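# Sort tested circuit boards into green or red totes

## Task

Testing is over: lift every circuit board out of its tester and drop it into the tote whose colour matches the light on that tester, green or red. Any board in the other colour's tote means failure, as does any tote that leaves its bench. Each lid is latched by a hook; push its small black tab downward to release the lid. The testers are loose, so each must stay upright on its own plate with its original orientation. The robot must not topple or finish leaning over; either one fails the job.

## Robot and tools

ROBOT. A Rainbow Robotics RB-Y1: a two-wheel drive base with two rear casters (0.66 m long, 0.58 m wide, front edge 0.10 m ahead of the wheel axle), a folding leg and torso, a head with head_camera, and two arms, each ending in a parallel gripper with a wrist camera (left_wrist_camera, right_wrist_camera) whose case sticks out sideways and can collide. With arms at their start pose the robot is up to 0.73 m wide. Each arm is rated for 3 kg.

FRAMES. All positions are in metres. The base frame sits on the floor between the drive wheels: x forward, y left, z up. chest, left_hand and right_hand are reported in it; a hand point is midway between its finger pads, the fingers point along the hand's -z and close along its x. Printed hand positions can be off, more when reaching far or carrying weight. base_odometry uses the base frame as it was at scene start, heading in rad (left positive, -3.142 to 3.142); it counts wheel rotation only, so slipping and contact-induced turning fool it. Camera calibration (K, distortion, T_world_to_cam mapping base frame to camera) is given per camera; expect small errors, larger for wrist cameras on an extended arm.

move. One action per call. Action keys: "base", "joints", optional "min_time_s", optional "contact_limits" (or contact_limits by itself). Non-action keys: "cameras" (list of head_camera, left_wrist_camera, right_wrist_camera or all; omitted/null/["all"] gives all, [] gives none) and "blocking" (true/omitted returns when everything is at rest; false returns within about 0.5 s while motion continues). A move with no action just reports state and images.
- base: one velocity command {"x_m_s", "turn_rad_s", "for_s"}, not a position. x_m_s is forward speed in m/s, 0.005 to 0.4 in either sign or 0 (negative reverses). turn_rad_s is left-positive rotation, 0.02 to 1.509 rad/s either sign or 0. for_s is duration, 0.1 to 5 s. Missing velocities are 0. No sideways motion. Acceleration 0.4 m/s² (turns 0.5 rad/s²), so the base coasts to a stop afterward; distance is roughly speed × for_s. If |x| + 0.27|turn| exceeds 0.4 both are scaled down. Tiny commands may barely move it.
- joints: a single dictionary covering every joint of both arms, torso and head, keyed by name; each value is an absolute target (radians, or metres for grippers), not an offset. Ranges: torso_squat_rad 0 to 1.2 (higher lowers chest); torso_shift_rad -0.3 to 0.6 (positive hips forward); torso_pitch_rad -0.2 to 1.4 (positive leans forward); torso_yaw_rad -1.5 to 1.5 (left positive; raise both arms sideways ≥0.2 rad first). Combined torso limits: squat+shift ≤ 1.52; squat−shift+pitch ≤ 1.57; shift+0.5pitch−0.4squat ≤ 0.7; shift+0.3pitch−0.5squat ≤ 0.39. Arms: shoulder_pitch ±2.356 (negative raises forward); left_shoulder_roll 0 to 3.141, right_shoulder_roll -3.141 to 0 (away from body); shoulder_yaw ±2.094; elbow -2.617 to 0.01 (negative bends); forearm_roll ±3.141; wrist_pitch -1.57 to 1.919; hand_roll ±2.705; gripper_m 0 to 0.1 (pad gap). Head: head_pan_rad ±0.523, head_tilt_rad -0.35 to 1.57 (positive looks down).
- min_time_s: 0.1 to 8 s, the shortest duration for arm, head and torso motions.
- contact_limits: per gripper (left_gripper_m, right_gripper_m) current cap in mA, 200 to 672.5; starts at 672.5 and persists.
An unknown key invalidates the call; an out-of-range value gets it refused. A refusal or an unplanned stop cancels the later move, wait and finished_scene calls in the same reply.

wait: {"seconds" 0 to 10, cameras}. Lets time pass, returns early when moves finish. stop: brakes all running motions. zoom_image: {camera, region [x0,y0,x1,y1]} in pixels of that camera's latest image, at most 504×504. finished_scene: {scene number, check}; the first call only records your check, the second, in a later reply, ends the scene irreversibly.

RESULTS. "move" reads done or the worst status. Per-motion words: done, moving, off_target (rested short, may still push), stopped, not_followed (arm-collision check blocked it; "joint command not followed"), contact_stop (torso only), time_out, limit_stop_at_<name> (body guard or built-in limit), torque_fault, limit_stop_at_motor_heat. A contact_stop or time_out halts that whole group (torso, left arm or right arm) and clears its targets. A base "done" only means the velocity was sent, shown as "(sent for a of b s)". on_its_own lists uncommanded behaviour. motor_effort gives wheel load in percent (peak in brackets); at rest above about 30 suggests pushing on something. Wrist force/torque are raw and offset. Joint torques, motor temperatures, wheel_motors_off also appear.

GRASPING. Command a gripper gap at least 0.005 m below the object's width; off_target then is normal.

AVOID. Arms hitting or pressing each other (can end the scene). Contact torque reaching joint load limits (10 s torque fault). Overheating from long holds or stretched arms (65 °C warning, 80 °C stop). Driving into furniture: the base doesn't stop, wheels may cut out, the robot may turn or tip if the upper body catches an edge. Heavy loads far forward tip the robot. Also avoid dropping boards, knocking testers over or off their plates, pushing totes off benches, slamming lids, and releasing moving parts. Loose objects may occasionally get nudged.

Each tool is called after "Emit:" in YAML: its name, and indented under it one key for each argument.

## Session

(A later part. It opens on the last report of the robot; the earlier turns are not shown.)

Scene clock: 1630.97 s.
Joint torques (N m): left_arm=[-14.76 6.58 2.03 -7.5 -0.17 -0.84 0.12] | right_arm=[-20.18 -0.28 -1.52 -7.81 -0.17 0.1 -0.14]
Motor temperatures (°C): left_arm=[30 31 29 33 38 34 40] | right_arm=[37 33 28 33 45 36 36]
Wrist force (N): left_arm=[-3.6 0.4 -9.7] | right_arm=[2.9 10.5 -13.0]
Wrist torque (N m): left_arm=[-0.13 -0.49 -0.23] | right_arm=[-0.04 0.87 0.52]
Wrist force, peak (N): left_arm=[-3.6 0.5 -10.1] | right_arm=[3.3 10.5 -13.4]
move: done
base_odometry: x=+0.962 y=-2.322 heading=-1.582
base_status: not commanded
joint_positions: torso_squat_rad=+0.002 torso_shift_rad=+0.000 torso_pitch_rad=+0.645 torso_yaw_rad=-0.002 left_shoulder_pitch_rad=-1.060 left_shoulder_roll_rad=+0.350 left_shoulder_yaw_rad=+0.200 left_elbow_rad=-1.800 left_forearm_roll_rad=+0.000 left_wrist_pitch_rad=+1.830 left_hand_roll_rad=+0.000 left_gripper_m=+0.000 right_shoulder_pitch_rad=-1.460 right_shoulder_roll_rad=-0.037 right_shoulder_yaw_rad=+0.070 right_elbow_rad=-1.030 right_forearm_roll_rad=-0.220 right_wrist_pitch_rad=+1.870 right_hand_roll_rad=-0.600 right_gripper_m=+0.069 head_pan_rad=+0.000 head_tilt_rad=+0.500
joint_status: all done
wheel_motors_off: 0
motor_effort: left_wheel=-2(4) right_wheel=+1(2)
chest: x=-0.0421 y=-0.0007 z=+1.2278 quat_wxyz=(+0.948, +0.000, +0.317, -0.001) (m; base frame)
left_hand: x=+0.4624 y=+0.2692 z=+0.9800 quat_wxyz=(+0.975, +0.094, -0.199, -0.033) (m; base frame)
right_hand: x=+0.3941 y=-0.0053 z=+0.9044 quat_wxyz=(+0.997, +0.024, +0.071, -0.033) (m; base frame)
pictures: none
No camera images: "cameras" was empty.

Emit:
move:
  joints: {"torso_pitch_rad":0.658}
  min_time_s: 1.5
  cameras: ["head_camera"]

Scene clock: 1637.17 s.
Joint torques (N m): left_arm=[-14.65 6.66 2.23 -7.66 -0.24 -0.72 0.08] | right_arm=[-5.89 0.39 0.85 -0.46 1.16 -4.88 -0.26]
Motor temperatures (°C): left_arm=[30 31 29 33 38 34 40] | right_arm=[37 33 28 33 45 36 36]
Wrist force (N): left_arm=[-3.4 0.2 -9.7] | right_arm=[-5.5 2.1 39.9]
Wrist torque (N m): left_arm=[-0.11 -0.47 -0.22] | right_arm=[0.44 3.87 1.09]
Wrist force, peak (N): left_arm=[-3.5 0.2 -10.1] | right_arm=[-6.5 0.8 40.7]
move: done
base_odometry: x=+0.962 y=-2.322 heading=-1.582
base_status: not commanded
joint_positions: torso_squat_rad=+0.002 torso_shift_rad=-0.001 torso_pitch_rad=+0.656 torso_yaw_rad=-0.002 left_shoulder_pitch_rad=-1.060 left_shoulder_roll_rad=+0.350 left_shoulder_yaw_rad=+0.200 left_elbow_rad=-1.800 left_forearm_roll_rad=+0.000 left_wrist_pitch_rad=+1.830 left_hand_roll_rad=+0.000 left_gripper_m=+0.000 right_shoulder_pitch_rad=-1.464 right_shoulder_roll_rad=-0.037 right_shoulder_yaw_rad=+0.070 right_elbow_rad=-1.032 right_forearm_roll_rad=-0.220 right_wrist_pitch_rad=+1.871 right_hand_roll_rad=-0.600 right_gripper_m=+0.069 head_pan_rad=+0.000 head_tilt_rad=+0.500
joint_status: all done
wheel_motors_off: 0
motor_effort: left_wheel=-1(3) right_wheel=+2(3)
chest: x=-0.0398 y=-0.0008 z=+1.2257 quat_wxyz=(+0.947, +0.000, +0.322, -0.001) (m; base frame)
left_hand: x=+0.4619 y=+0.2691 z=+0.9723 quat_wxyz=(+0.976, +0.094, -0.194, -0.034) (m; base frame)
right_hand: x=+0.3939 y=-0.0047 z=+0.8995 quat_wxyz=(+0.996, +0.025, +0.075, -0.032) (m; base frame)
pictures: head_camera
camera_calibration:
head_camera: T_world_to_cam=[[0.0369272, -0.998775, 0.0329279, -0.0514718], [-0.897684, -0.0476316, -0.438058, 0.748828], [0.43909, -0.0133825, -0.898343, 1.12672], [0, 0, 0, 1]] pos_world=[0.179378, -0.000662428, 1.34191]

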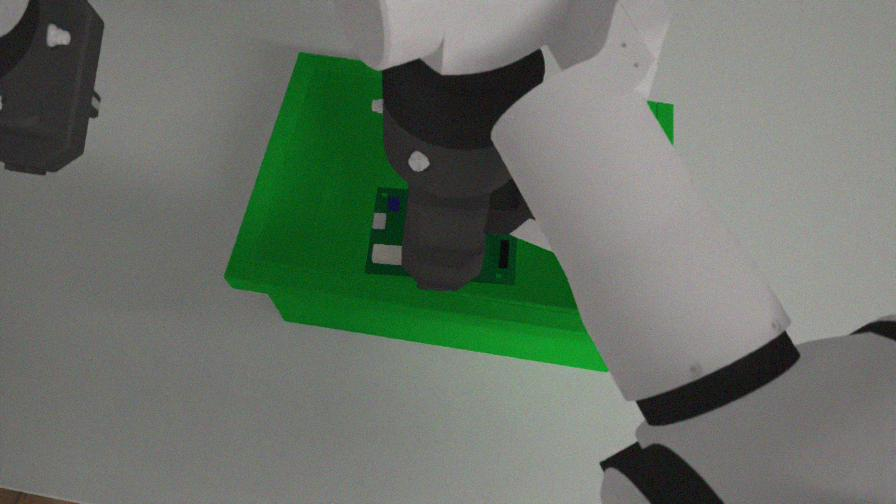

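Contact. Open and rise.

Emit:
move:
  joints: {"right_gripper_m":0.085}
  cameras: []

Emit:
move:
  joints: {"torso_pitch_rad":0.3}
  min_time_s: 2
  cameras: ["head_camera","right_wrist_camera"]

Scene clock: 1641.33 s.
Joint torques (N m): left_arm=[-14.6 6.73 2.17 -7.6 -0.2 -0.78 0.08] | right_arm=[-5.74 0.08 0.74 -0.35 1.14 -4.87 -0.3]
Motor temperatures (°C): left_arm=[30 31 29 33 38 34 40] | right_arm=[36 33 28 33 45 36 36]
Wrist force (N): left_arm=[-3.4 0.1 -9.6] | right_arm=[-5.3 2.5 39.2]
Wrist torque (N m): left_arm=[-0.09 -0.48 -0.21] | right_arm=[0.41 3.80 1.08]
Wrist force, peak (N): left_arm=[-3.6 0.0 -10.0] | right_arm=[-5.5 2.1 39.6]
move: done
base_odometry: x=+0.962 y=-2.322 heading=-1.582
base_status: not commanded
joint_positions: torso_squat_rad=+0.002 torso_shift_rad=-0.001 torso_pitch_rad=+0.656 torso_yaw_rad=-0.002 left_shoulder_pitch_rad=-1.060 left_shoulder_roll_rad=+0.350 left_shoulder_yaw_rad=+0.200 left_elbow_rad=-1.800 left_forearm_roll_rad=+0.000 left_wrist_pitch_rad=+1.830 left_hand_roll_rad=+0.000 left_gripper_m=+0.000 right_shoulder_pitch_rad=-1.464 right_shoulder_roll_rad=-0.037 right_shoulder_yaw_rad=+0.070 right_elbow_rad=-1.032 right_forearm_roll_rad=-0.220 right_wrist_pitch_rad=+1.871 right_hand_roll_rad=-0.600 right_gripper_m=+0.085 head_pan_rad=+0.000 head_tilt_rad=+0.500
joint_status: all done
wheel_motors_off: 0
motor_effort: left_wheel=-2(3) right_wheel=+1(3)
chest: x=-0.0398 y=-0.0008 z=+1.2257 quat_wxyz=(+0.947, +0.000, +0.322, -0.001) (m; base frame)
left_hand: x=+0.4619 y=+0.2691 z=+0.9723 quat_wxyz=(+0.976, +0.094, -0.194, -0.034) (m; base frame)
right_hand: x=+0.3939 y=-0.0047 z=+0.8995 quat_wxyz=(+0.996, +0.025, +0.075, -0.032) (m; base frame)
pictures: none
No camera images: "cameras" was empty.

Scene clock: 1643.63 s.
Joint torques (N m): left_arm=[-17.98 7.24 2.06 -6.36 -0.2 -1.31 0.12] | right_arm=[-21.22 -4.16 -0.66 -7.07 0.29 -0.56 -0.32]
Motor temperatures (°C): left_arm=[30 31 29 33 38 34 40] | right_arm=[36 33 28 33 45 36 36]
Wrist force (N): left_arm=[-5.1 0.5 -8.5] | right_arm=[0.9 10.3 -12.8]
Wrist torque (N m): left_arm=[-0.13 -0.55 -0.20] | right_arm=[-0.03 0.77 0.50]
Wrist force, peak (N): left_arm=[-3.6 0.2 -10.1] | right_arm=[-5.5 2.3 38.2]
move: done
base_odometry: x=+0.962 y=-2.322 heading=-1.582
base_status: not commanded
joint_positions: torso_squat_rad=+0.002 torso_shift_rad=+0.000 torso_pitch_rad=+0.300 torso_yaw_rad=-0.002 left_shoulder_pitch_rad=-1.060 left_shoulder_roll_rad=+0.350 left_shoulder_yaw_rad=+0.200 left_elbow_rad=-1.800 left_forearm_roll_rad=+0.000 left_wrist_pitch_rad=+1.830 left_hand_roll_rad=+0.000 left_gripper_m=+0.000 right_shoulder_pitch_rad=-1.461 right_shoulder_roll_rad=-0.037 right_shoulder_yaw_rad=+0.070 right_elbow_rad=-1.030 right_forearm_roll_rad=-0.220 right_wrist_pitch_rad=+1.870 right_hand_roll_rad=-0.600 right_gripper_m=+0.085 head_pan_rad=+0.000 head_tilt_rad=+0.500
joint_status: all done
wheel_motors_off: 0
motor_effort: left_wheel=-2(4) right_wheel=+1(3)
chest: x=-0.1367 y=-0.0008 z=+1.2761 quat_wxyz=(+0.989, +0.000, +0.149, -0.001) (m; base frame)
left_hand: x=+0.4219 y=+0.2689 z=+1.2135 quat_wxyz=(+0.926, +0.098, -0.363, -0.017) (m; base frame)
right_hand: x=+0.3832 y=-0.0055 z=+1.1195 quat_wxyz=(+0.994, +0.029, -0.101, -0.028) (m; base frame)
pictures: head_camera, right_wrist_camera
camera_calibration:
head_camera: T_world_to_cam=[[0.0229326, -0.998781, 0.0437172, -0.0652413], [-0.688692, -0.0474807, -0.723497, 1.07677], [0.724691, -0.013516, -0.688942, 0.986341], [0, 0, 0, 1]] pos_world=[0.0282675, -0.000704619, 1.46142]
right_wrist_camera: T_world_to_cam=[[-0.973007, 0.0830848, -0.2153, 0.616842], [-0.0350406, 0.868935, 0.493683, -0.501237], [0.228099, 0.487902, -0.842569, 0.930282], [0, 0, 0, 1]] pos_world=[0.370431, -0.0695935, 1.16408]

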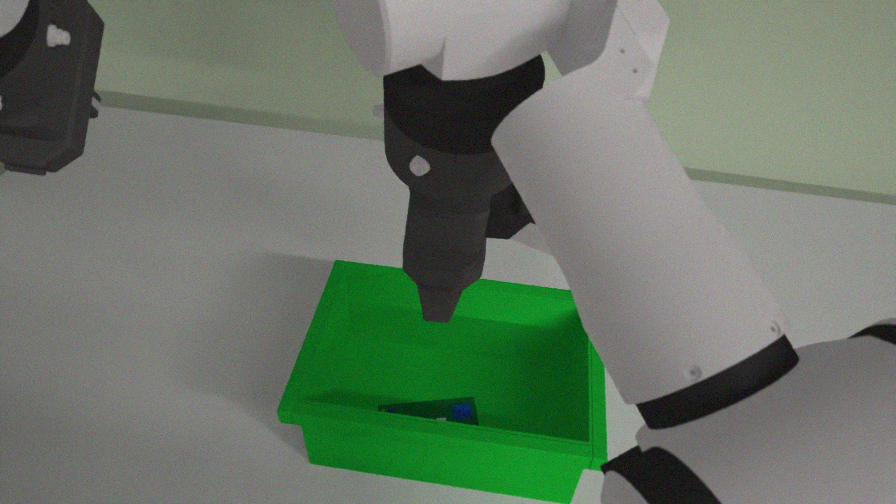

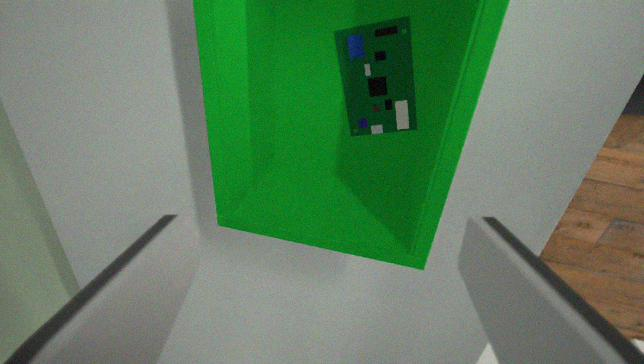

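Emit:
move:
  base: {"x_m_s":-0.3,"for_s":2}
  cameras: []

Emit:
move:
  base: {"turn_rad_s":1.2,"for_s":2.5}
  joints: {"right_shoulder_pitch_rad":-1.06,"right_shoulder_roll_rad":-0.6,"right_shoulder_yaw_rad":-0.2,"right_elbow_rad":-1.8,"right_forearm_roll_rad":0,"right_wrist_pitch_rad":1.83,"right_hand_roll_rad":0,"left_shoulder_roll_rad":0.6,"torso_pitch_rad":0.1,"head_tilt_rad":0.2,"right_gripper_m":0}
  cameras: ["head_camera"]

Scene clock: 1661.97 s.
Joint torques (N m): left_arm=[-18.05 7.22 1.93 -6.43 -0.16 -1.31 0.06] | right_arm=[-21.7 -3.98 -1.03 -7.27 0.32 -0.56 -0.28]
Motor temperatures (°C): left_arm=[30 31 29 33 38 34 40] | right_arm=[36 33 28 33 45 36 36]
Wrist force (N): left_arm=[-5.2 0.3 -8.8] | right_arm=[1.1 10.2 -12.4]
Wrist torque (N m): left_arm=[-0.09 -0.58 -0.21] | right_arm=[-0.02 0.82 0.51]
Wrist force, peak (N): left_arm=[-5.4 0.0 -9.0] | right_arm=[1.0 10.6 -12.8]
move: done
base_odometry: x=+0.968 y=-1.722 heading=-1.582
base_status: done (sent for 2 of 2 s)
joint_positions: torso_squat_rad=+0.002 torso_shift_rad=+0.000 torso_pitch_rad=+0.300 torso_yaw_rad=-0.002 left_shoulder_pitch_rad=-1.060 left_shoulder_roll_rad=+0.350 left_shoulder_yaw_rad=+0.200 left_elbow_rad=-1.800 left_forearm_roll_rad=+0.000 left_wrist_pitch_rad=+1.830 left_hand_roll_rad=+0.000 left_gripper_m=+0.000 right_shoulder_pitch_rad=-1.460 right_shoulder_roll_rad=-0.037 right_shoulder_yaw_rad=+0.070 right_elbow_rad=-1.030 right_forearm_roll_rad=-0.220 right_wrist_pitch_rad=+1.870 right_hand_roll_rad=-0.600 right_gripper_m=+0.085 head_pan_rad=+0.000 head_tilt_rad=+0.500
joint_status: not commanded
wheel_motors_off: 0
motor_effort: left_wheel=+0(24) right_wheel=+5(22)
chest: x=-0.1367 y=-0.0008 z=+1.2761 quat_wxyz=(+0.989, +0.000, +0.149, -0.001) (m; base frame)
left_hand: x=+0.4219 y=+0.2690 z=+1.2135 quat_wxyz=(+0.926, +0.098, -0.363, -0.017) (m; base frame)
right_hand: x=+0.3832 y=-0.0056 z=+1.1195 quat_wxyz=(+0.994, +0.029, -0.101, -0.028) (m; base frame)
pictures: none
No camera images: "cameras" was empty.

Scene clock: 1667.17 s.
Joint torques (N m): left_arm=[-17.72 9.54 3.06 -4.5 -0.3 -1.61 0.02] | right_arm=[-18.54 -8.72 -2.35 -4.23 0.23 -1.91 -0.17]
Motor temperatures (°C): left_arm=[30 31 29 33 38 34 40] | right_arm=[36 33 28 33 45 36 36]
Wrist force (N): left_arm=[-6.2 -0.4 -7.0] | right_arm=[-3.1 12.2 -9.8]
Wrist torque (N m): left_arm=[-0.04 -0.63 -0.21] | right_arm=[-0.17 0.55 0.49]
Wrist force, peak (N): left_arm=[-5.6 -0.4 -9.1] | right_arm=[-0.1 11.3 -13.5]
move: done
base_odometry: x=+0.968 y=-1.722 heading=+1.418
base_status: done (sent for 2.5 of 2.5 s)
joint_positions: torso_squat_rad=+0.002 torso_shift_rad=+0.000 torso_pitch_rad=+0.100 torso_yaw_rad=-0.002 left_shoulder_pitch_rad=-1.060 left_shoulder_roll_rad=+0.600 left_shoulder_yaw_rad=+0.200 left_elbow_rad=-1.800 left_forearm_roll_rad=+0.000 left_wrist_pitch_rad=+1.830 left_hand_roll_rad=+0.000 left_gripper_m=+0.000 right_shoulder_pitch_rad=-1.060 right_shoulder_roll_rad=-0.601 right_shoulder_yaw_rad=-0.200 right_elbow_rad=-1.800 right_forearm_roll_rad=+0.000 right_wrist_pitch_rad=+1.830 right_hand_roll_rad=+0.000 right_gripper_m=+0.000 head_pan_rad=+0.000 head_tilt_rad=+0.200
joint_status: all done
wheel_motors_off: 0
motor_effort: left_wheel=+1(23) right_wheel=+3(32)
chest: x=-0.1973 y=-0.0008 z=+1.2884 quat_wxyz=(+0.999, +0.000, +0.050, -0.001) (m; base frame)
left_hand: x=+0.3431 y=+0.3737 z=+1.3934 quat_wxyz=(+0.855, +0.205, -0.474, +0.050) (m; base frame)
right_hand: x=+0.3417 y=-0.3776 z=+1.3931 quat_wxyz=(+0.855, -0.205, -0.473, -0.052) (m; base frame)
pictures: head_camera
camera_calibration:
head_camera: T_world_to_cam=[[-0.00125728, -0.998753, 0.0499174, -0.0769326], [-0.25751, -0.0479106, -0.965087, 1.45226], [0.966275, -0.0140676, -0.257128, 0.471082], [0, 0, 0, 1]] pos_world=[-0.08132, -0.000630973, 1.52653]

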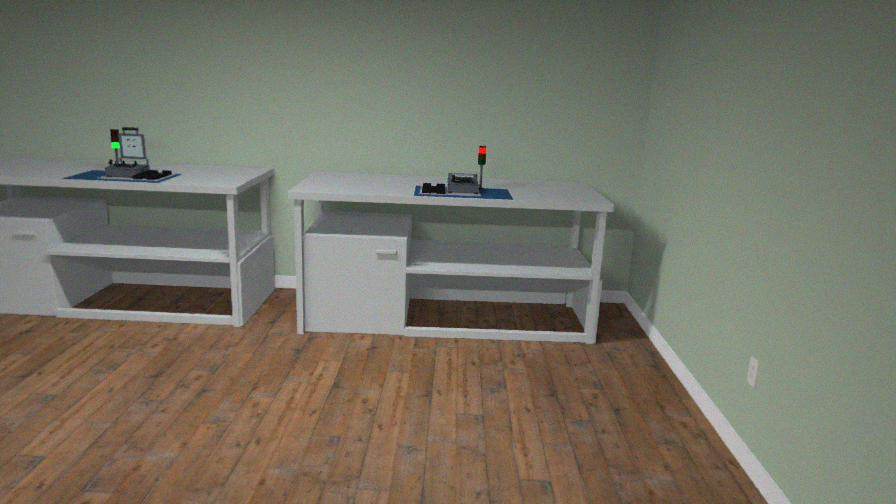

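Emit:
move:
  base: {"turn_rad_s":-0.1,"for_s":0.35}
  cameras: []

Emit:
move:
  base: {"x_m_s":0.4,"for_s":5}
  cameras: []

Emit:
move:
  base: {"x_m_s":0.4,"for_s":2.1}
  joints: {"head_tilt_rad":0.5}
  cameras: ["head_camera"]

Emit:
zoom_image:
  camera: "head_camera"
  region: [300, 50, 650, 350]

Scene clock: 1678.00 s.
Joint torques (N m): left_arm=[-17.87 9.58 2.78 -4.48 -0.24 -1.66 0.06] | right_arm=[-18.76 -8.86 -2.26 -4.27 0.24 -1.96 -0.17]
Motor temperatures (°C): left_arm=[30 31 29 33 38 34 40] | right_arm=[36 33 28 33 45 36 36]
Wrist force (N): left_arm=[-6.3 -0.4 -7.1] | right_arm=[-2.9 12.7 -9.5]
Wrist torque (N m): left_arm=[-0.05 -0.66 -0.20] | right_arm=[-0.20 0.60 0.48]
Wrist force, peak (N): left_arm=[-6.6 -0.5 -7.3] | right_arm=[-2.9 12.5 -10.1]
move: done
base_odometry: x=+0.968 y=-1.722 heading=+1.381
base_status: done (sent for 0.37 of 0.37 s)
joint_positions: torso_squat_rad=+0.002 torso_shift_rad=+0.000 torso_pitch_rad=+0.100 torso_yaw_rad=-0.002 left_shoulder_pitch_rad=-1.060 left_shoulder_roll_rad=+0.600 left_shoulder_yaw_rad=+0.200 left_elbow_rad=-1.800 left_forearm_roll_rad=+0.000 left_wrist_pitch_rad=+1.830 left_hand_roll_rad=+0.000 left_gripper_m=+0.000 right_shoulder_pitch_rad=-1.060 right_shoulder_roll_rad=-0.601 right_shoulder_yaw_rad=-0.200 right_elbow_rad=-1.800 right_forearm_roll_rad=+0.000 right_wrist_pitch_rad=+1.830 right_hand_roll_rad=+0.000 right_gripper_m=+0.000 head_pan_rad=+0.000 head_tilt_rad=+0.200
joint_status: not commanded
wheel_motors_off: 0
motor_effort: left_wheel=+0(16) right_wheel=-3(13)
chest: x=-0.1973 y=-0.0008 z=+1.2884 quat_wxyz=(+0.999, +0.000, +0.050, -0.001) (m; base frame)
left_hand: x=+0.3432 y=+0.3737 z=+1.3934 quat_wxyz=(+0.855, +0.205, -0.474, +0.050) (m; base frame)
right_hand: x=+0.3417 y=-0.3776 z=+1.3931 quat_wxyz=(+0.855, -0.205, -0.473, -0.052) (m; base frame)
pictures: none
No camera images: "cameras" was empty.

Scene clock: 1684.37 s.
Joint torques (N m): left_arm=[-18.17 9.43 2.94 -4.48 -0.28 -1.72 0.01] | right_arm=[-18.84 -9.06 -2.25 -4.35 0.27 -1.93 -0.24]
Motor temperatures (°C): left_arm=[30 31 29 33 38 34 40] | right_arm=[36 34 28 33 45 36 36]
Wrist force (N): left_arm=[-6.6 -0.2 -6.9] | right_arm=[-2.8 12.3 -9.4]
Wrist torque (N m): left_arm=[-0.07 -0.69 -0.19] | right_arm=[-0.15 0.60 0.49]
Wrist force, peak (N): left_arm=[-6.5 -0.4 -7.6] | right_arm=[-2.7 12.5 -10.3]
move: done
base_odometry: x=+1.344 y=+0.242 heading=+1.382
base_status: done (sent for 5 of 5 s)
joint_positions: torso_squat_rad=+0.002 torso_shift_rad=+0.000 torso_pitch_rad=+0.100 torso_yaw_rad=-0.002 left_shoulder_pitch_rad=-1.060 left_shoulder_roll_rad=+0.600 left_shoulder_yaw_rad=+0.200 left_elbow_rad=-1.800 left_forearm_roll_rad=+0.000 left_wrist_pitch_rad=+1.830 left_hand_roll_rad=+0.000 left_gripper_m=+0.000 right_shoulder_pitch_rad=-1.060 right_shoulder_roll_rad=-0.600 right_shoulder_yaw_rad=-0.200 right_elbow_rad=-1.800 right_forearm_roll_rad=+0.000 right_wrist_pitch_rad=+1.830 right_hand_roll_rad=+0.000 right_gripper_m=+0.000 head_pan_rad=+0.000 head_tilt_rad=+0.200
joint_status: not commanded
wheel_motors_off: 0
motor_effort: left_wheel=+4(32) right_wheel=-4(25)
chest: x=-0.1971 y=-0.0008 z=+1.2884 quat_wxyz=(+0.999, +0.000, +0.050, -0.001) (m; base frame)
left_hand: x=+0.3433 y=+0.3737 z=+1.3933 quat_wxyz=(+0.855, +0.205, -0.474, +0.050) (m; base frame)
right_hand: x=+0.3419 y=-0.3775 z=+1.3929 quat_wxyz=(+0.855, -0.205, -0.473, -0.052) (m; base frame)
pictures: none
No camera images: "cameras" was empty.

Scene clock: 1687.83 s.
Joint torques (N m): left_arm=[-17.98 9.42 2.82 -4.48 -0.3 -1.58 0.1] | right_arm=[-18.82 -8.9 -2.43 -4.55 0.36 -1.85 -0.18]
Motor temperatures (°C): left_arm=[30 31 29 33 38 34 40] | right_arm=[36 34 28 33 45 36 36]
Wrist force (N): left_arm=[-6.3 -0.4 -7.2] | right_arm=[-2.7 12.4 -9.6]
Wrist torque (N m): left_arm=[-0.05 -0.65 -0.20] | right_arm=[-0.17 0.62 0.49]
Wrist force, peak (N): left_arm=[-6.3 -0.7 -7.6] | right_arm=[-2.6 12.6 -10.3]
move: done
base_odometry: x=+1.502 y=+1.067 heading=+1.382
base_status: done (sent for 2.1 of 2.1 s)
joint_positions: torso_squat_rad=+0.002 torso_shift_rad=+0.000 torso_pitch_rad=+0.100 torso_yaw_rad=-0.002 left_shoulder_pitch_rad=-1.060 left_shoulder_roll_rad=+0.600 left_shoulder_yaw_rad=+0.200 left_elbow_rad=-1.800 left_forearm_roll_rad=+0.000 left_wrist_pitch_rad=+1.830 left_hand_roll_rad=+0.000 left_gripper_m=+0.000 right_shoulder_pitch_rad=-1.060 right_shoulder_roll_rad=-0.600 right_shoulder_yaw_rad=-0.200 right_elbow_rad=-1.800 right_forearm_roll_rad=+0.000 right_wrist_pitch_rad=+1.830 right_hand_roll_rad=+0.000 right_gripper_m=+0.000 head_pan_rad=+0.000 head_tilt_rad=+0.500
joint_status: all done
wheel_motors_off: 0
motor_effort: left_wheel=+4(30) right_wheel=-4(17)
chest: x=-0.1971 y=-0.0008 z=+1.2884 quat_wxyz=(+0.999, +0.000, +0.050, -0.001) (m; base frame)
left_hand: x=+0.3433 y=+0.3737 z=+1.3933 quat_wxyz=(+0.855, +0.205, -0.474, +0.050) (m; base frame)
right_hand: x=+0.3419 y=-0.3775 z=+1.3929 quat_wxyz=(+0.855, -0.205, -0.473, -0.052) (m; base frame)
pictures: head_camera
camera_calibration:
head_camera: T_world_to_cam=[[0.0137039, -0.998777, 0.0474948, -0.0710167], [-0.531383, -0.0475112, -0.845799, 1.23259], [0.847021, -0.0136472, -0.531384, 0.859716], [0, 0, 0, 1]] pos_world=[-0.072248, -0.000635485, 1.50273]

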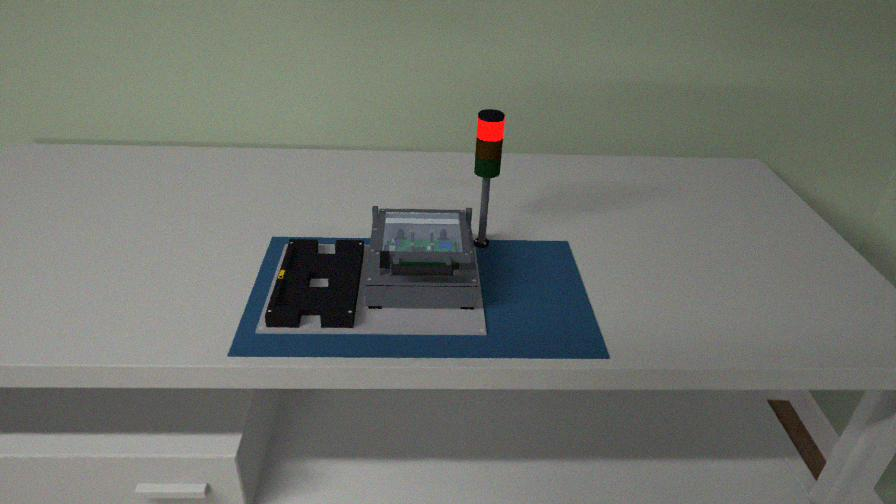

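Scaled by 1.440 from the camera's 896x504 image, which has a finer 1280x720 frame.

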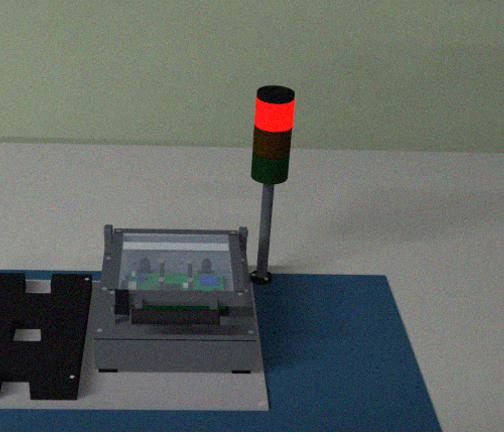

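Emit:
move:
  base: {"turn_rad_s":0.1,"for_s":0.25}
  cameras: []

Emit:
move:
  base: {"x_m_s":0.25,"for_s":1.6}
  joints: {"torso_pitch_rad":0.3,"left_shoulder_roll_rad":0.3,"left_shoulder_pitch_rad":-1.06,"left_shoulder_yaw_rad":0.2,"left_elbow_rad":-1.6}
  cameras: ["head_camera"]

Emit:
zoom_image:
  camera: "head_camera"
  region: [230, 230, 600, 500]

Scene clock: 1701.77 s.
Joint torques (N m): left_arm=[-18.05 9.33 2.78 -4.56 -0.28 -1.63 0.08] | right_arm=[-18.58 -8.8 -2.48 -4.43 0.31 -1.85 -0.26]
Motor temperatures (°C): left_arm=[30 32 29 33 38 34 40] | right_arm=[36 34 28 33 45 36 36]
Wrist force (N): left_arm=[-6.4 -0.3 -7.0] | right_arm=[-2.9 12.3 -9.7]
Wrist torque (N m): left_arm=[-0.05 -0.67 -0.20] | right_arm=[-0.14 0.58 0.47]
Wrist force, peak (N): left_arm=[-6.7 -0.2 -7.1] | right_arm=[-2.9 12.6 -9.8]
move: done
base_odometry: x=+1.502 y=+1.067 heading=+1.408
base_status: done (sent for 0.27 of 0.27 s)
joint_positions: torso_squat_rad=+0.002 torso_shift_rad=+0.000 torso_pitch_rad=+0.100 torso_yaw_rad=-0.002 left_shoulder_pitch_rad=-1.060 left_shoulder_roll_rad=+0.600 left_shoulder_yaw_rad=+0.200 left_elbow_rad=-1.800 left_forearm_roll_rad=+0.000 left_wrist_pitch_rad=+1.830 left_hand_roll_rad=+0.000 left_gripper_m=+0.000 right_shoulder_pitch_rad=-1.060 right_shoulder_roll_rad=-0.600 right_shoulder_yaw_rad=-0.200 right_elbow_rad=-1.800 right_forearm_roll_rad=+0.000 right_wrist_pitch_rad=+1.830 right_hand_roll_rad=+0.000 right_gripper_m=+0.000 head_pan_rad=+0.000 head_tilt_rad=+0.500
joint_status: not commanded
wheel_motors_off: 0
motor_effort: left_wheel=-6(24) right_wheel=+3(23)
chest: x=-0.1972 y=-0.0008 z=+1.2884 quat_wxyz=(+0.999, +0.000, +0.050, -0.001) (m; base frame)
left_hand: x=+0.3433 y=+0.3737 z=+1.3933 quat_wxyz=(+0.855, +0.205, -0.474, +0.050) (m; base frame)
right_hand: x=+0.3419 y=-0.3776 z=+1.3929 quat_wxyz=(+0.855, -0.205, -0.473, -0.052) (m; base frame)
pictures: none
No camera images: "cameras" was empty.

Scene clock: 1704.47 s.
Joint torques (N m): left_arm=[-18.91 7.75 1.23 -7.07 -0.11 -1 0.1] | right_arm=[-17.94 -10.25 -2.97 -5.45 0.42 -1.51 -0.22]
Motor temperatures (°C): left_arm=[30 32 29 33 38 34 40] | right_arm=[36 34 28 33 45 36 36]
Wrist force (N): left_arm=[-4.4 0.8 -9.3] | right_arm=[-2.0 12.8 -10.7]
Wrist torque (N m): left_arm=[-0.13 -0.58 -0.22] | right_arm=[-0.19 0.65 0.49]
Wrist force, peak (N): left_arm=[-5.4 -0.1 -9.6] | right_arm=[-2.2 13.0 -11.1]
move: done
base_odometry: x=+1.566 y=+1.462 heading=+1.408
base_status: done (sent for 1.6 of 1.6 s)
joint_positions: torso_squat_rad=+0.002 torso_shift_rad=+0.000 torso_pitch_rad=+0.300 torso_yaw_rad=-0.002 left_shoulder_pitch_rad=-1.060 left_shoulder_roll_rad=+0.300 left_shoulder_yaw_rad=+0.200 left_elbow_rad=-1.600 left_forearm_roll_rad=+0.000 left_wrist_pitch_rad=+1.830 left_hand_roll_rad=+0.000 left_gripper_m=+0.000 right_shoulder_pitch_rad=-1.060 right_shoulder_roll_rad=-0.600 right_shoulder_yaw_rad=-0.200 right_elbow_rad=-1.800 right_forearm_roll_rad=+0.000 right_wrist_pitch_rad=+1.830 right_hand_roll_rad=+0.000 right_gripper_m=+0.000 head_pan_rad=+0.000 head_tilt_rad=+0.500
joint_status: all done
wheel_motors_off: 0
motor_effort: left_wheel=+0(41) right_wheel=-6(28)
chest: x=-0.1366 y=-0.0008 z=+1.2761 quat_wxyz=(+0.989, +0.000, +0.149, -0.001) (m; base frame)
left_hand: x=+0.4199 y=+0.2571 z=+1.1407 quat_wxyz=(+0.961, +0.078, -0.264, -0.018) (m; base frame)
right_hand: x=+0.4125 y=-0.3774 z=+1.2715 quat_wxyz=(+0.898, -0.209, -0.386, -0.031) (m; base frame)
pictures: head_camera
camera_calibration:
head_camera: T_world_to_cam=[[0.0229753, -0.998775, 0.043817, -0.0652959], [-0.688777, -0.0475808, -0.72341, 1.07669], [0.724609, -0.0135595, -0.689027, 0.986383], [0, 0, 0, 1]] pos_world=[0.0283565, -0.000611282, 1.46139]

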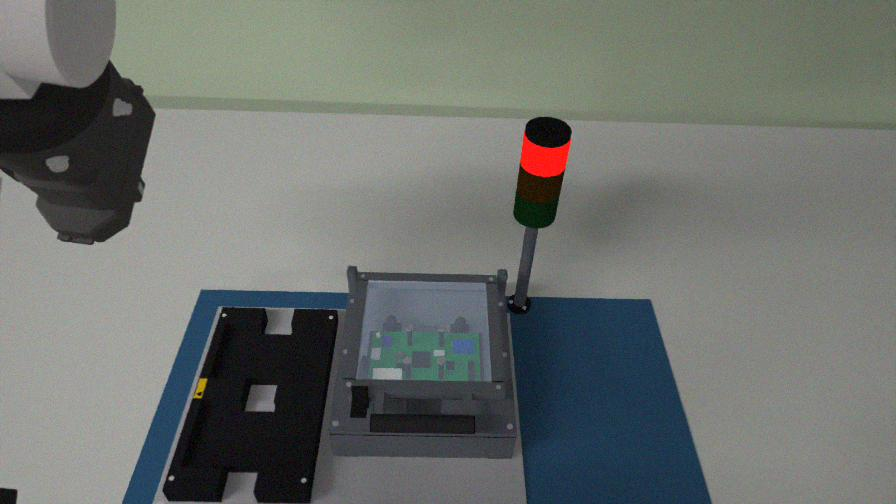

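Scaled by 1.362 from the camera's 896x504 image, which has a finer 1280x720 frame.

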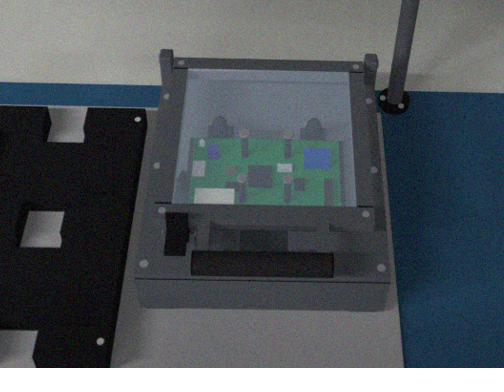

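Emit:
move:
  base: {"turn_rad_s":0.1,"for_s":0.3}
  joints: {"left_shoulder_pitch_rad":-1.04,"left_shoulder_roll_rad":0.05,"left_shoulder_yaw_rad":-0.25,"left_elbow_rad":-1.4,"left_wrist_pitch_rad":1.895}
  cameras: ["head_camera","left_wrist_camera"]

Emit:
zoom_image:
  camera: "head_camera"
  region: [230, 230, 600, 500]

Scene clock: 1718.10 s.
Joint torques (N m): left_arm=[-18.15 1.83 3.03 -7.26 -0.36 -0.17 0.11] | right_arm=[-17.98 -10.08 -2.98 -5.48 0.43 -1.62 -0.18]
Motor temperatures (°C): left_arm=[30 31 29 33 38 34 40] | right_arm=[36 34 28 33 45 36 36]
Wrist force (N): left_arm=[-2.0 0.0 -10.1] | right_arm=[-2.1 12.5 -10.6]
Wrist torque (N m): left_arm=[-0.10 -0.41 -0.25] | right_arm=[-0.18 0.65 0.48]
Wrist force, peak (N): left_arm=[-2.6 -1.3 -11.2] | right_arm=[-2.4 13.0 -10.9]
move: done
base_odometry: x=+1.566 y=+1.462 heading=+1.438
base_status: done (sent for 0.3 of 0.3 s)
joint_positions: torso_squat_rad=+0.002 torso_shift_rad=+0.000 torso_pitch_rad=+0.300 torso_yaw_rad=-0.002 left_shoulder_pitch_rad=-1.040 left_shoulder_roll_rad=+0.050 left_shoulder_yaw_rad=-0.250 left_elbow_rad=-1.400 left_forearm_roll_rad=+0.000 left_wrist_pitch_rad=+1.895 left_hand_roll_rad=+0.000 left_gripper_m=+0.000 right_shoulder_pitch_rad=-1.060 right_shoulder_roll_rad=-0.600 right_shoulder_yaw_rad=-0.200 right_elbow_rad=-1.800 right_forearm_roll_rad=+0.000 right_wrist_pitch_rad=+1.830 right_hand_roll_rad=+0.000 right_gripper_m=+0.000 head_pan_rad=+0.000 head_tilt_rad=+0.500
joint_status: all done
wheel_motors_off: 0
motor_effort: left_wheel=-6(26) right_wheel=+4(26)
chest: x=-0.1366 y=-0.0008 z=+1.2761 quat_wxyz=(+0.989, +0.000, +0.149, -0.001) (m; base frame)
left_hand: x=+0.3374 y=+0.0690 z=+1.0224 quat_wxyz=(+0.955, +0.106, -0.103, -0.257) (m; base frame)
right_hand: x=+0.4125 y=-0.3774 z=+1.2716 quat_wxyz=(+0.898, -0.209, -0.386, -0.031) (m; base frame)
pictures: head_camera, left_wrist_camera
camera_calibration:
head_camera: T_world_to_cam=[[0.0229811, -0.998775, 0.0438307, -0.0653058], [-0.688742, -0.0475953, -0.723442, 1.07672], [0.724642, -0.0135625, -0.688992, 0.986365], [0, 0, 0, 1]] pos_world=[0.0283221, -0.000601291, 1.4614]
left_wrist_camera: T_world_to_cam=[[0.856707, -0.497957, 0.13451, -0.393546], [-0.515642, -0.820263, 0.247552, 0.0117494], [-0.0129362, -0.281438, -0.959492, 1.07377], [0, 0, 0, 1]] pos_world=[0.357102, 0.115869, 1.0803]

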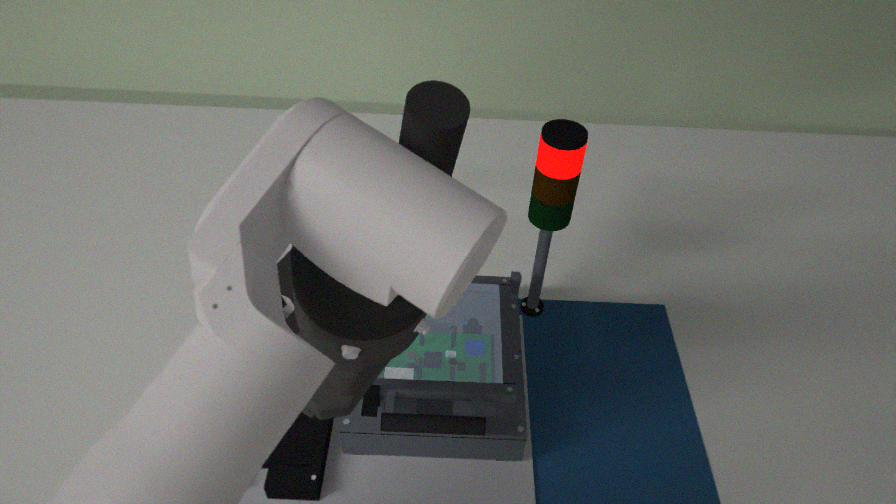

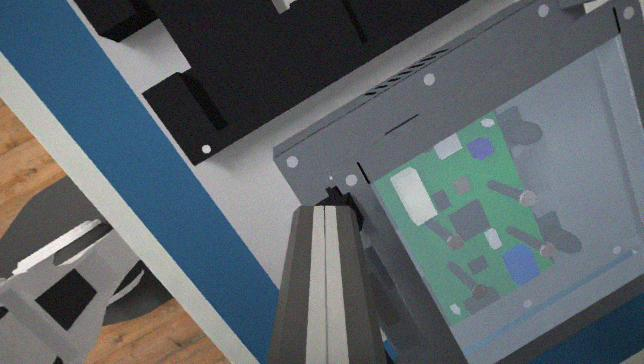

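Scaled by 1.362 from the camera's 896x504 image, which has a finer 1280x720 frame.

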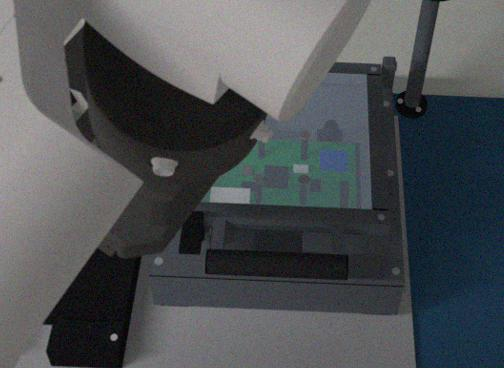

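Emit:
zoom_image:
  camera: "left_wrist_camera"
  region: [240, 120, 460, 300]

Scaled by 2.291 from the camera's 644x364 image, which has a finer 920x520 frame.

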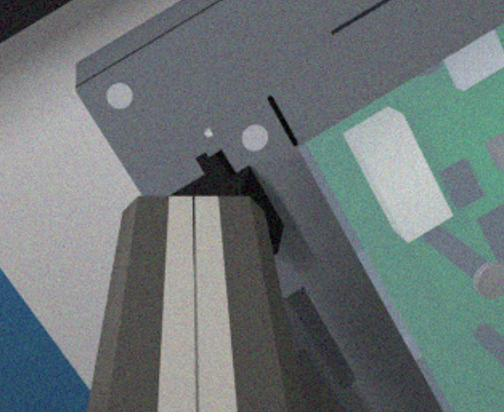

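Emit:
move:
  base: {"x_m_s":0.05,"for_s":0.42}
  joints: {"left_elbow_rad":-1.33}
  cameras: ["left_wrist_camera"]

Emit:
zoom_image:
  camera: "left_wrist_camera"
  region: [240, 120, 460, 300]

Scene clock: 1740.50 s.
Joint torques (N m): left_arm=[-18.29 1.76 2.97 -7.38 -0.28 -0.12 0.11] | right_arm=[-17.92 -10.17 -3.04 -5.51 0.43 -1.6 -0.16]
Motor temperatures (°C): left_arm=[30 31 29 33 38 34 40] | right_arm=[36 34 28 33 45 36 36]
Wrist force (N): left_arm=[-1.7 0.1 -9.7] | right_arm=[-2.3 12.6 -10.2]
Wrist torque (N m): left_arm=[-0.12 -0.39 -0.23] | right_arm=[-0.17 0.61 0.48]
Wrist force, peak (N): left_arm=[-1.8 -0.2 -10.5] | right_arm=[-1.9 13.1 -11.2]
move: done
base_odometry: x=+1.569 y=+1.484 heading=+1.438
base_status: done (sent for 0.43 of 0.43 s)
joint_positions: torso_squat_rad=+0.002 torso_shift_rad=+0.000 torso_pitch_rad=+0.300 torso_yaw_rad=-0.002 left_shoulder_pitch_rad=-1.040 left_shoulder_roll_rad=+0.050 left_shoulder_yaw_rad=-0.250 left_elbow_rad=-1.330 left_forearm_roll_rad=+0.000 left_wrist_pitch_rad=+1.895 left_hand_roll_rad=+0.000 left_gripper_m=+0.000 right_shoulder_pitch_rad=-1.060 right_shoulder_roll_rad=-0.600 right_shoulder_yaw_rad=-0.200 right_elbow_rad=-1.800 right_forearm_roll_rad=+0.000 right_wrist_pitch_rad=+1.830 right_hand_roll_rad=+0.000 right_gripper_m=+0.000 head_pan_rad=+0.000 head_tilt_rad=+0.500
joint_status: all done
wheel_motors_off: 0
motor_effort: left_wheel=+2(26) right_wheel=-3(24)
chest: x=-0.1367 y=-0.0008 z=+1.2761 quat_wxyz=(+0.989, +0.000, +0.149, -0.001) (m; base frame)
left_hand: x=+0.3306 y=+0.0784 z=+1.0040 quat_wxyz=(+0.958, +0.115, -0.070, -0.253) (m; base frame)
right_hand: x=+0.4125 y=-0.3774 z=+1.2715 quat_wxyz=(+0.898, -0.209, -0.386, -0.031) (m; base frame)
pictures: left_wrist_camera
camera_calibration:
left_wrist_camera: T_world_to_cam=[[0.871517, -0.485756, 0.0670829, -0.318774], [-0.486008, -0.837454, 0.249932, 0.00963893], [-0.0652268, -0.250423, -0.965937, 1.08001], [0, 0, 0, 1]] pos_world=[0.352947, 0.123686, 1.0622]

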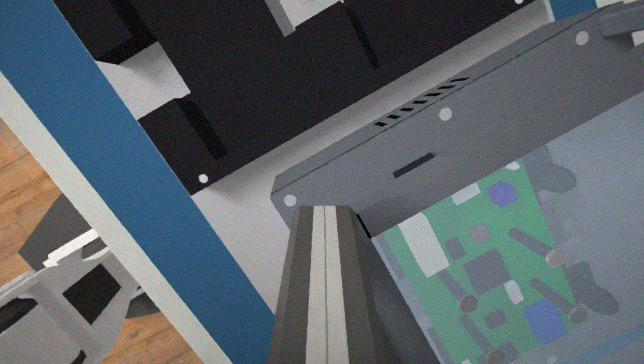

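Scaled by 2.291 from the camera's 644x364 image, which has a finer 920x520 frame.

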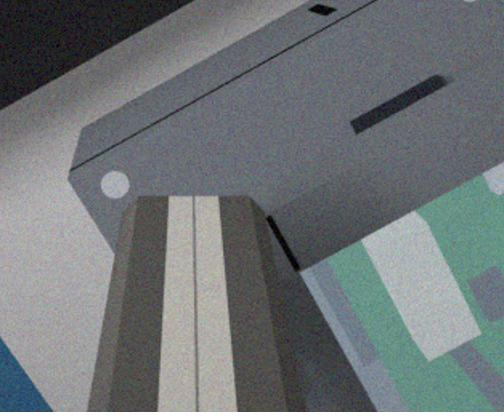

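Emit:
move:
  joints: {"left_shoulder_pitch_rad":-0.99,"left_wrist_pitch_rad":1.83,"left_shoulder_yaw_rad":-0.26}
  cameras: []

Emit:
move:
  joints: {"left_shoulder_pitch_rad":-0.94,"left_wrist_pitch_rad":1.755,"left_shoulder_yaw_rad":-0.27}
  min_time_s: 1.5
  cameras: ["head_camera","left_wrist_camera"]

Emit:
zoom_image:
  camera: "head_camera"
  region: [300, 250, 580, 480]

Scene clock: 1747.13 s.
Joint torques (N m): left_arm=[-8.92 -0.27 0.65 -1.82 1.09 -1.28 0.05] | right_arm=[-17.95 -10.61 -3.43 -5.43 0.46 -1.6 -0.2]
Motor temperatures (°C): left_arm=[30 31 29 33 38 34 40] | right_arm=[36 34 28 33 45 36 36]
Wrist force (N): left_arm=[-7.5 6.1 21.2] | right_arm=[-2.1 12.8 -10.4]
Wrist torque (N m): left_arm=[-0.20 -0.38 -0.25] | right_arm=[-0.18 0.64 0.50]
Wrist force, peak (N): left_arm=[-10.6 11.7 34.4] | right_arm=[-2.3 13.4 -11.2]
move: done
base_odometry: x=+1.569 y=+1.484 heading=+1.438
base_status: not commanded
joint_positions: torso_squat_rad=+0.002 torso_shift_rad=-0.001 torso_pitch_rad=+0.299 torso_yaw_rad=-0.002 left_shoulder_pitch_rad=-0.992 left_shoulder_roll_rad=+0.050 left_shoulder_yaw_rad=-0.260 left_elbow_rad=-1.331 left_forearm_roll_rad=+0.000 left_wrist_pitch_rad=+1.830 left_hand_roll_rad=+0.000 left_gripper_m=+0.000 right_shoulder_pitch_rad=-1.060 right_shoulder_roll_rad=-0.600 right_shoulder_yaw_rad=-0.200 right_elbow_rad=-1.800 right_forearm_roll_rad=+0.000 right_wrist_pitch_rad=+1.830 right_hand_roll_rad=+0.000 right_gripper_m=+0.000 head_pan_rad=+0.000 head_tilt_rad=+0.500
joint_status: all done
wheel_motors_off: 0
motor_effort: left_wheel=+6(7) right_wheel=-1(4)
chest: x=-0.1373 y=-0.0007 z=+1.2762 quat_wxyz=(+0.989, +0.000, +0.149, -0.001) (m; base frame)
left_hand: x=+0.3288 y=+0.0784 z=+0.9854 quat_wxyz=(+0.958, +0.107, -0.079, -0.256) (m; base frame)
right_hand: x=+0.4119 y=-0.3773 z=+1.2722 quat_wxyz=(+0.898, -0.209, -0.386, -0.031) (m; base frame)
pictures: none
No camera images: "cameras" was empty.

Scene clock: 1758.23 s.
Joint torques (N m): left_arm=[13.57 -1.98 -2.53 13.26 3.95 -4.36 0.08] | right_arm=[-18.02 -11.01 -3.37 -5.38 0.43 -1.54 -0.23]
Motor temperatures (°C): left_arm=[30 31 29 33 38 34 40] | right_arm=[36 34 28 33 45 36 36]
Wrist force (N): left_arm=[-18.1 21.2 91.3] | right_arm=[-2.1 12.5 -10.5]
Wrist torque (N m): left_arm=[-0.37 -0.18 -0.30] | right_arm=[-0.15 0.65 0.47]
Wrist force, peak (N): left_arm=[-53.5 36.9 162.9] | right_arm=[-2.2 13.7 -11.5]
move: torque_fault
TORQUE FAULT: left_elbow_rad reached its load limit. The robot stopped for 10 seconds, dropped its targets and accepts commands again. The stop added 9.1 s to the call.
base_odometry: x=+1.569 y=+1.484 heading=+1.438
base_status: not commanded
joint_positions: torso_squat_rad=+0.002 torso_shift_rad=-0.002 torso_pitch_rad=+0.296 torso_yaw_rad=-0.001 left_shoulder_pitch_rad=-0.966 left_shoulder_roll_rad=+0.052 left_shoulder_yaw_rad=-0.264 left_elbow_rad=-1.342 left_forearm_roll_rad=-0.003 left_wrist_pitch_rad=+1.772 left_hand_roll_rad=+0.000 left_gripper_m=+0.000 right_shoulder_pitch_rad=-1.060 right_shoulder_roll_rad=-0.600 right_shoulder_yaw_rad=-0.200 right_elbow_rad=-1.800 right_forearm_roll_rad=+0.000 right_wrist_pitch_rad=+1.830 right_hand_roll_rad=+0.000 right_gripper_m=+0.000 head_pan_rad=+0.000 head_tilt_rad=+0.500
joint_status: left_shoulder_pitch_rad torque_fault (moved +0.026 of +0.052); left_wrist_pitch_rad torque_fault (moved -0.058 of -0.075); the others done
wheel_motors_off: 0
on_its_own: left_shoulder_pitch_rad is held at -0.959, not at your -0.940, since a torque_fault; left_wrist_pitch_rad is held at +1.771, not at your +1.755, since a torque_fault
motor_effort: left_wheel=+8(22) right_wheel=+3(24)
chest: x=-0.1392 y=-0.0008 z=+1.2765 quat_wxyz=(+0.989, +0.000, +0.147, -0.001) (m; base frame)
left_hand: x=+0.3329 y=+0.0757 z=+0.9805 quat_wxyz=(+0.956, +0.100, -0.101, -0.257) (m; base frame)
right_hand: x=+0.4101 y=-0.3771 z=+1.2741 quat_wxyz=(+0.897, -0.209, -0.388, -0.031) (m; base frame)
pictures: head_camera, left_wrist_camera
camera_calibration:
head_camera: T_world_to_cam=[[0.023129, -0.998777, 0.0436955, -0.0650957], [-0.685615, -0.0476564, -0.726403, 1.07948], [0.727597, -0.0131573, -0.685879, 0.984892], [0, 0, 0, 1]] pos_world=[0.0250094, -0.000613364, 1.4625]
left_wrist_camera: T_world_to_cam=[[0.857286, -0.497039, 0.134215, -0.38074], [-0.514479, -0.81729, 0.259517, 0.0129507], [-0.0192973, -0.291531, -0.956367, 1.03524], [0, 0, 0, 1]] pos_world=[0.353044, 0.123146, 1.03781]

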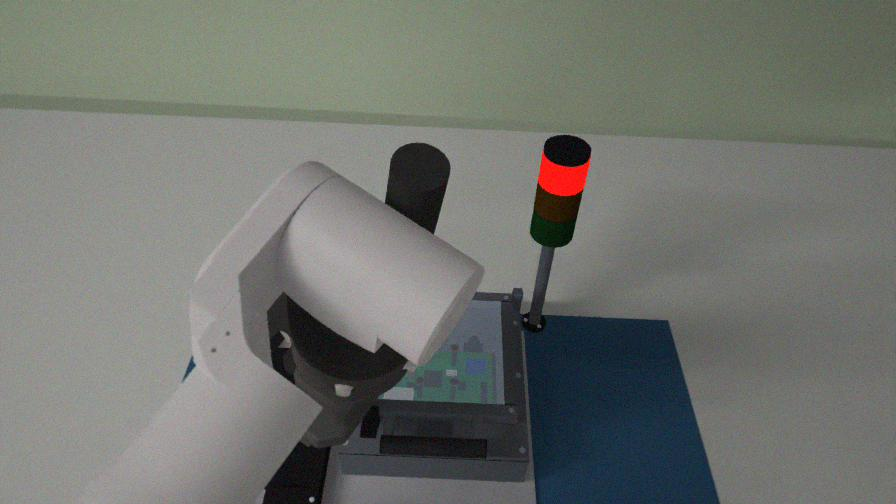

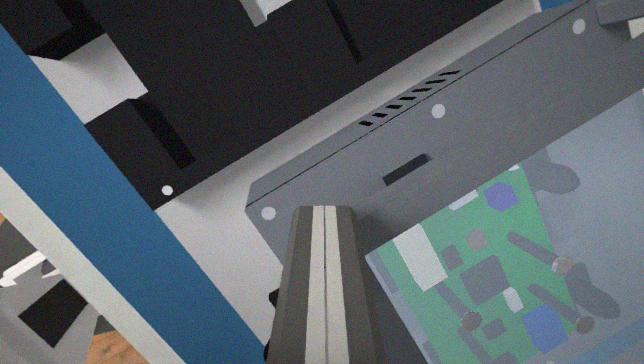

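Scaled by 1.800 from the camera's 896x504 image, which has a finer 1280x720 frame.

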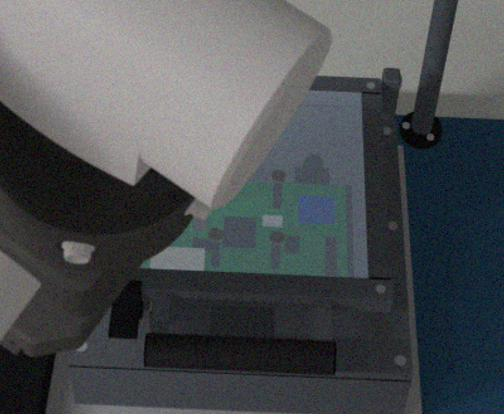

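Emit:
move:
  joints: {"left_shoulder_pitch_rad":-1.04,"left_wrist_pitch_rad":1.895,"left_shoulder_yaw_rad":-0.25,"left_elbow_rad":-1.4,"torso_pitch_rad":0.3}
  cameras: []

Emit:
move:
  joints: {"left_shoulder_roll_rad":0.2}
  cameras: ["head_camera","left_wrist_camera"]

Emit:
zoom_image:
  camera: "head_camera"
  region: [300, 340, 480, 480]

Emit:
zoom_image:
  camera: "left_wrist_camera"
  region: [200, 100, 480, 330]

Scene clock: 1768.80 s.
Joint torques (N m): left_arm=[-16.96 0 2.98 -6.71 -0.06 -0.63 0.08] | right_arm=[-18.09 -10.83 -3.45 -5.48 0.59 -1.58 -0.26]
Motor temperatures (°C): left_arm=[30 31 29 33 38 35 40] | right_arm=[36 34 28 33 45 36 36]
Wrist force (N): left_arm=[-3.2 0.2 -10.0] | right_arm=[-2.3 12.5 -10.3]
Wrist torque (N m): left_arm=[-0.11 -0.56 -0.24] | right_arm=[-0.16 0.62 0.48]
Wrist force, peak (N): left_arm=[-18.2 21.3 91.8] | right_arm=[-2.1 13.0 -11.5]
move: done
base_odometry: x=+1.569 y=+1.484 heading=+1.438
base_status: not commanded
joint_positions: torso_squat_rad=+0.002 torso_shift_rad=+0.000 torso_pitch_rad=+0.300 torso_yaw_rad=-0.002 left_shoulder_pitch_rad=-1.040 left_shoulder_roll_rad=+0.052 left_shoulder_yaw_rad=-0.250 left_elbow_rad=-1.400 left_forearm_roll_rad=-0.002 left_wrist_pitch_rad=+1.895 left_hand_roll_rad=+0.000 left_gripper_m=+0.000 right_shoulder_pitch_rad=-1.060 right_shoulder_roll_rad=-0.600 right_shoulder_yaw_rad=-0.200 right_elbow_rad=-1.800 right_forearm_roll_rad=+0.000 right_wrist_pitch_rad=+1.830 right_hand_roll_rad=+0.000 right_gripper_m=+0.000 head_pan_rad=+0.000 head_tilt_rad=+0.500
joint_status: all done
wheel_motors_off: 0
motor_effort: left_wheel=+1(10) right_wheel=-2(7)
chest: x=-0.1367 y=-0.0008 z=+1.2761 quat_wxyz=(+0.989, +0.000, +0.149, -0.001) (m; base frame)
left_hand: x=+0.3380 y=+0.0702 z=+1.0227 quat_wxyz=(+0.955, +0.107, -0.103, -0.256) (m; base frame)
right_hand: x=+0.4125 y=-0.3773 z=+1.2715 quat_wxyz=(+0.898, -0.209, -0.386, -0.031) (m; base frame)
pictures: none
No camera images: "cameras" was empty.

Scene clock: 1769.53 s.
Joint torques (N m): left_arm=[-17.94 2.82 3.16 -6.71 -0.34 -0.54 0.16] | right_arm=[-17.98 -11.05 -3.19 -5.46 0.5 -1.6 -0.18]
Motor temperatures (°C): left_arm=[30 31 29 33 38 35 40] | right_arm=[36 34 28 33 45 36 36]
Wrist force (N): left_arm=[-3.1 -0.6 -10.0] | right_arm=[-1.9 12.7 -10.3]
Wrist torque (N m): left_arm=[-0.05 -0.54 -0.24] | right_arm=[-0.18 0.67 0.49]
Wrist force, peak (N): left_arm=[-3.4 0.5 -10.3] | right_arm=[-2.1 13.0 -10.8]
move: done
base_odometry: x=+1.569 y=+1.484 heading=+1.438
base_status: not commanded
joint_positions: torso_squat_rad=+0.002 torso_shift_rad=+0.000 torso_pitch_rad=+0.300 torso_yaw_rad=-0.002 left_shoulder_pitch_rad=-1.040 left_shoulder_roll_rad=+0.200 left_shoulder_yaw_rad=-0.250 left_elbow_rad=-1.400 left_forearm_roll_rad=-0.002 left_wrist_pitch_rad=+1.895 left_hand_roll_rad=+0.000 left_gripper_m=+0.000 right_shoulder_pitch_rad=-1.060 right_shoulder_roll_rad=-0.600 right_shoulder_yaw_rad=-0.200 right_elbow_rad=-1.800 right_forearm_roll_rad=+0.000 right_wrist_pitch_rad=+1.830 right_hand_roll_rad=+0.000 right_gripper_m=+0.000 head_pan_rad=+0.000 head_tilt_rad=+0.500
joint_status: all done
wheel_motors_off: 0
motor_effort: left_wheel=-2(2) right_wheel=+0(3)
chest: x=-0.1367 y=-0.0007 z=+1.2761 quat_wxyz=(+0.989, +0.000, +0.149, -0.001) (m; base frame)
left_hand: x=+0.3625 y=+0.1484 z=+1.0312 quat_wxyz=(+0.956, +0.168, -0.105, -0.214) (m; base frame)
right_hand: x=+0.4125 y=-0.3772 z=+1.2715 quat_wxyz=(+0.898, -0.209, -0.386, -0.031) (m; base frame)
pictures: head_camera, left_wrist_camera
camera_calibration:
head_camera: T_world_to_cam=[[0.0230248, -0.998771, 0.0438817, -0.0653172], [-0.688707, -0.0476631, -0.723472, 1.07675], [0.724674, -0.0135638, -0.688958, 0.986351], [0, 0, 0, 1]] pos_world=[0.0282837, -0.000537081, 1.46142]
left_wrist_camera: T_world_to_cam=[[0.894862, -0.428891, 0.123589, -0.389551], [-0.443182, -0.886679, 0.131873, 0.190514], [0.0530243, -0.17278, -0.983532, 1.08969], [0, 0, 0, 1]] pos_world=[0.375247, 0.190127, 1.09477]

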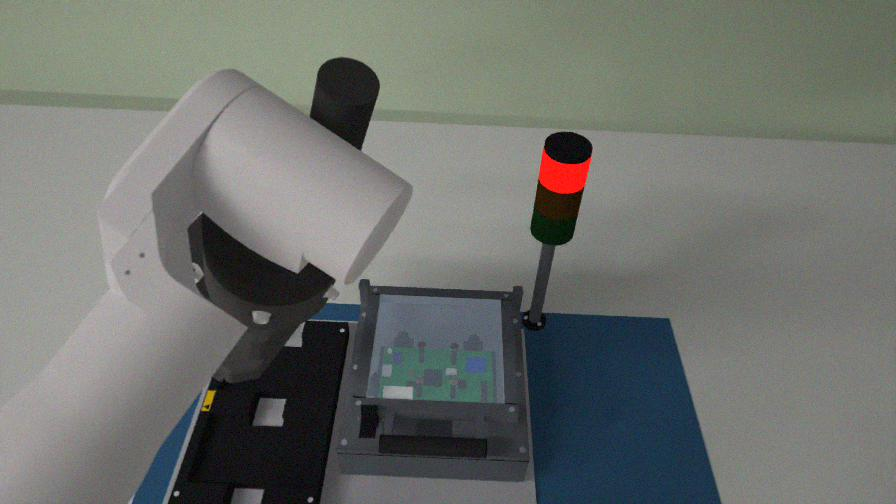

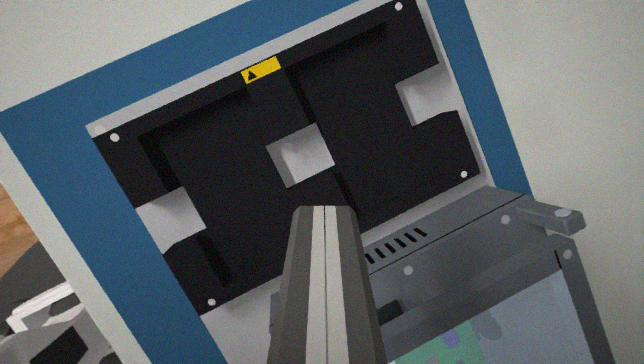

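Scaled by 2.800 from the camera's 896x504 image, which has a finer 1280x720 frame.

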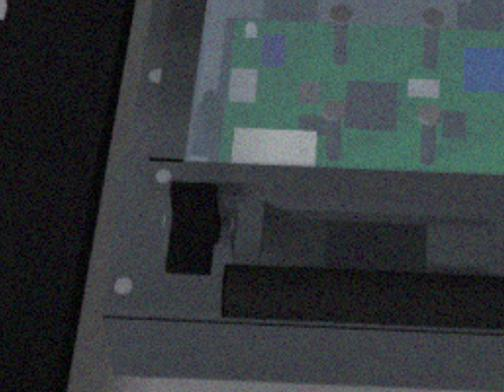

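Scaled by 1.800 from the camera's 644x364 image, which has a finer 920x520 frame.

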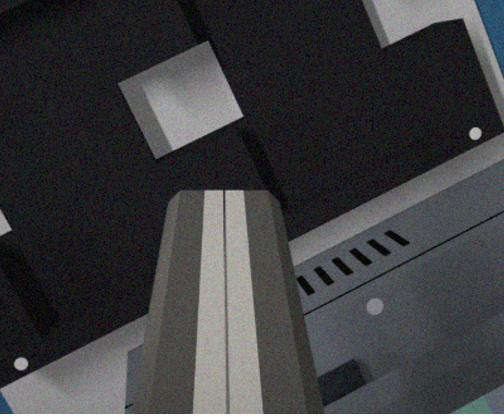

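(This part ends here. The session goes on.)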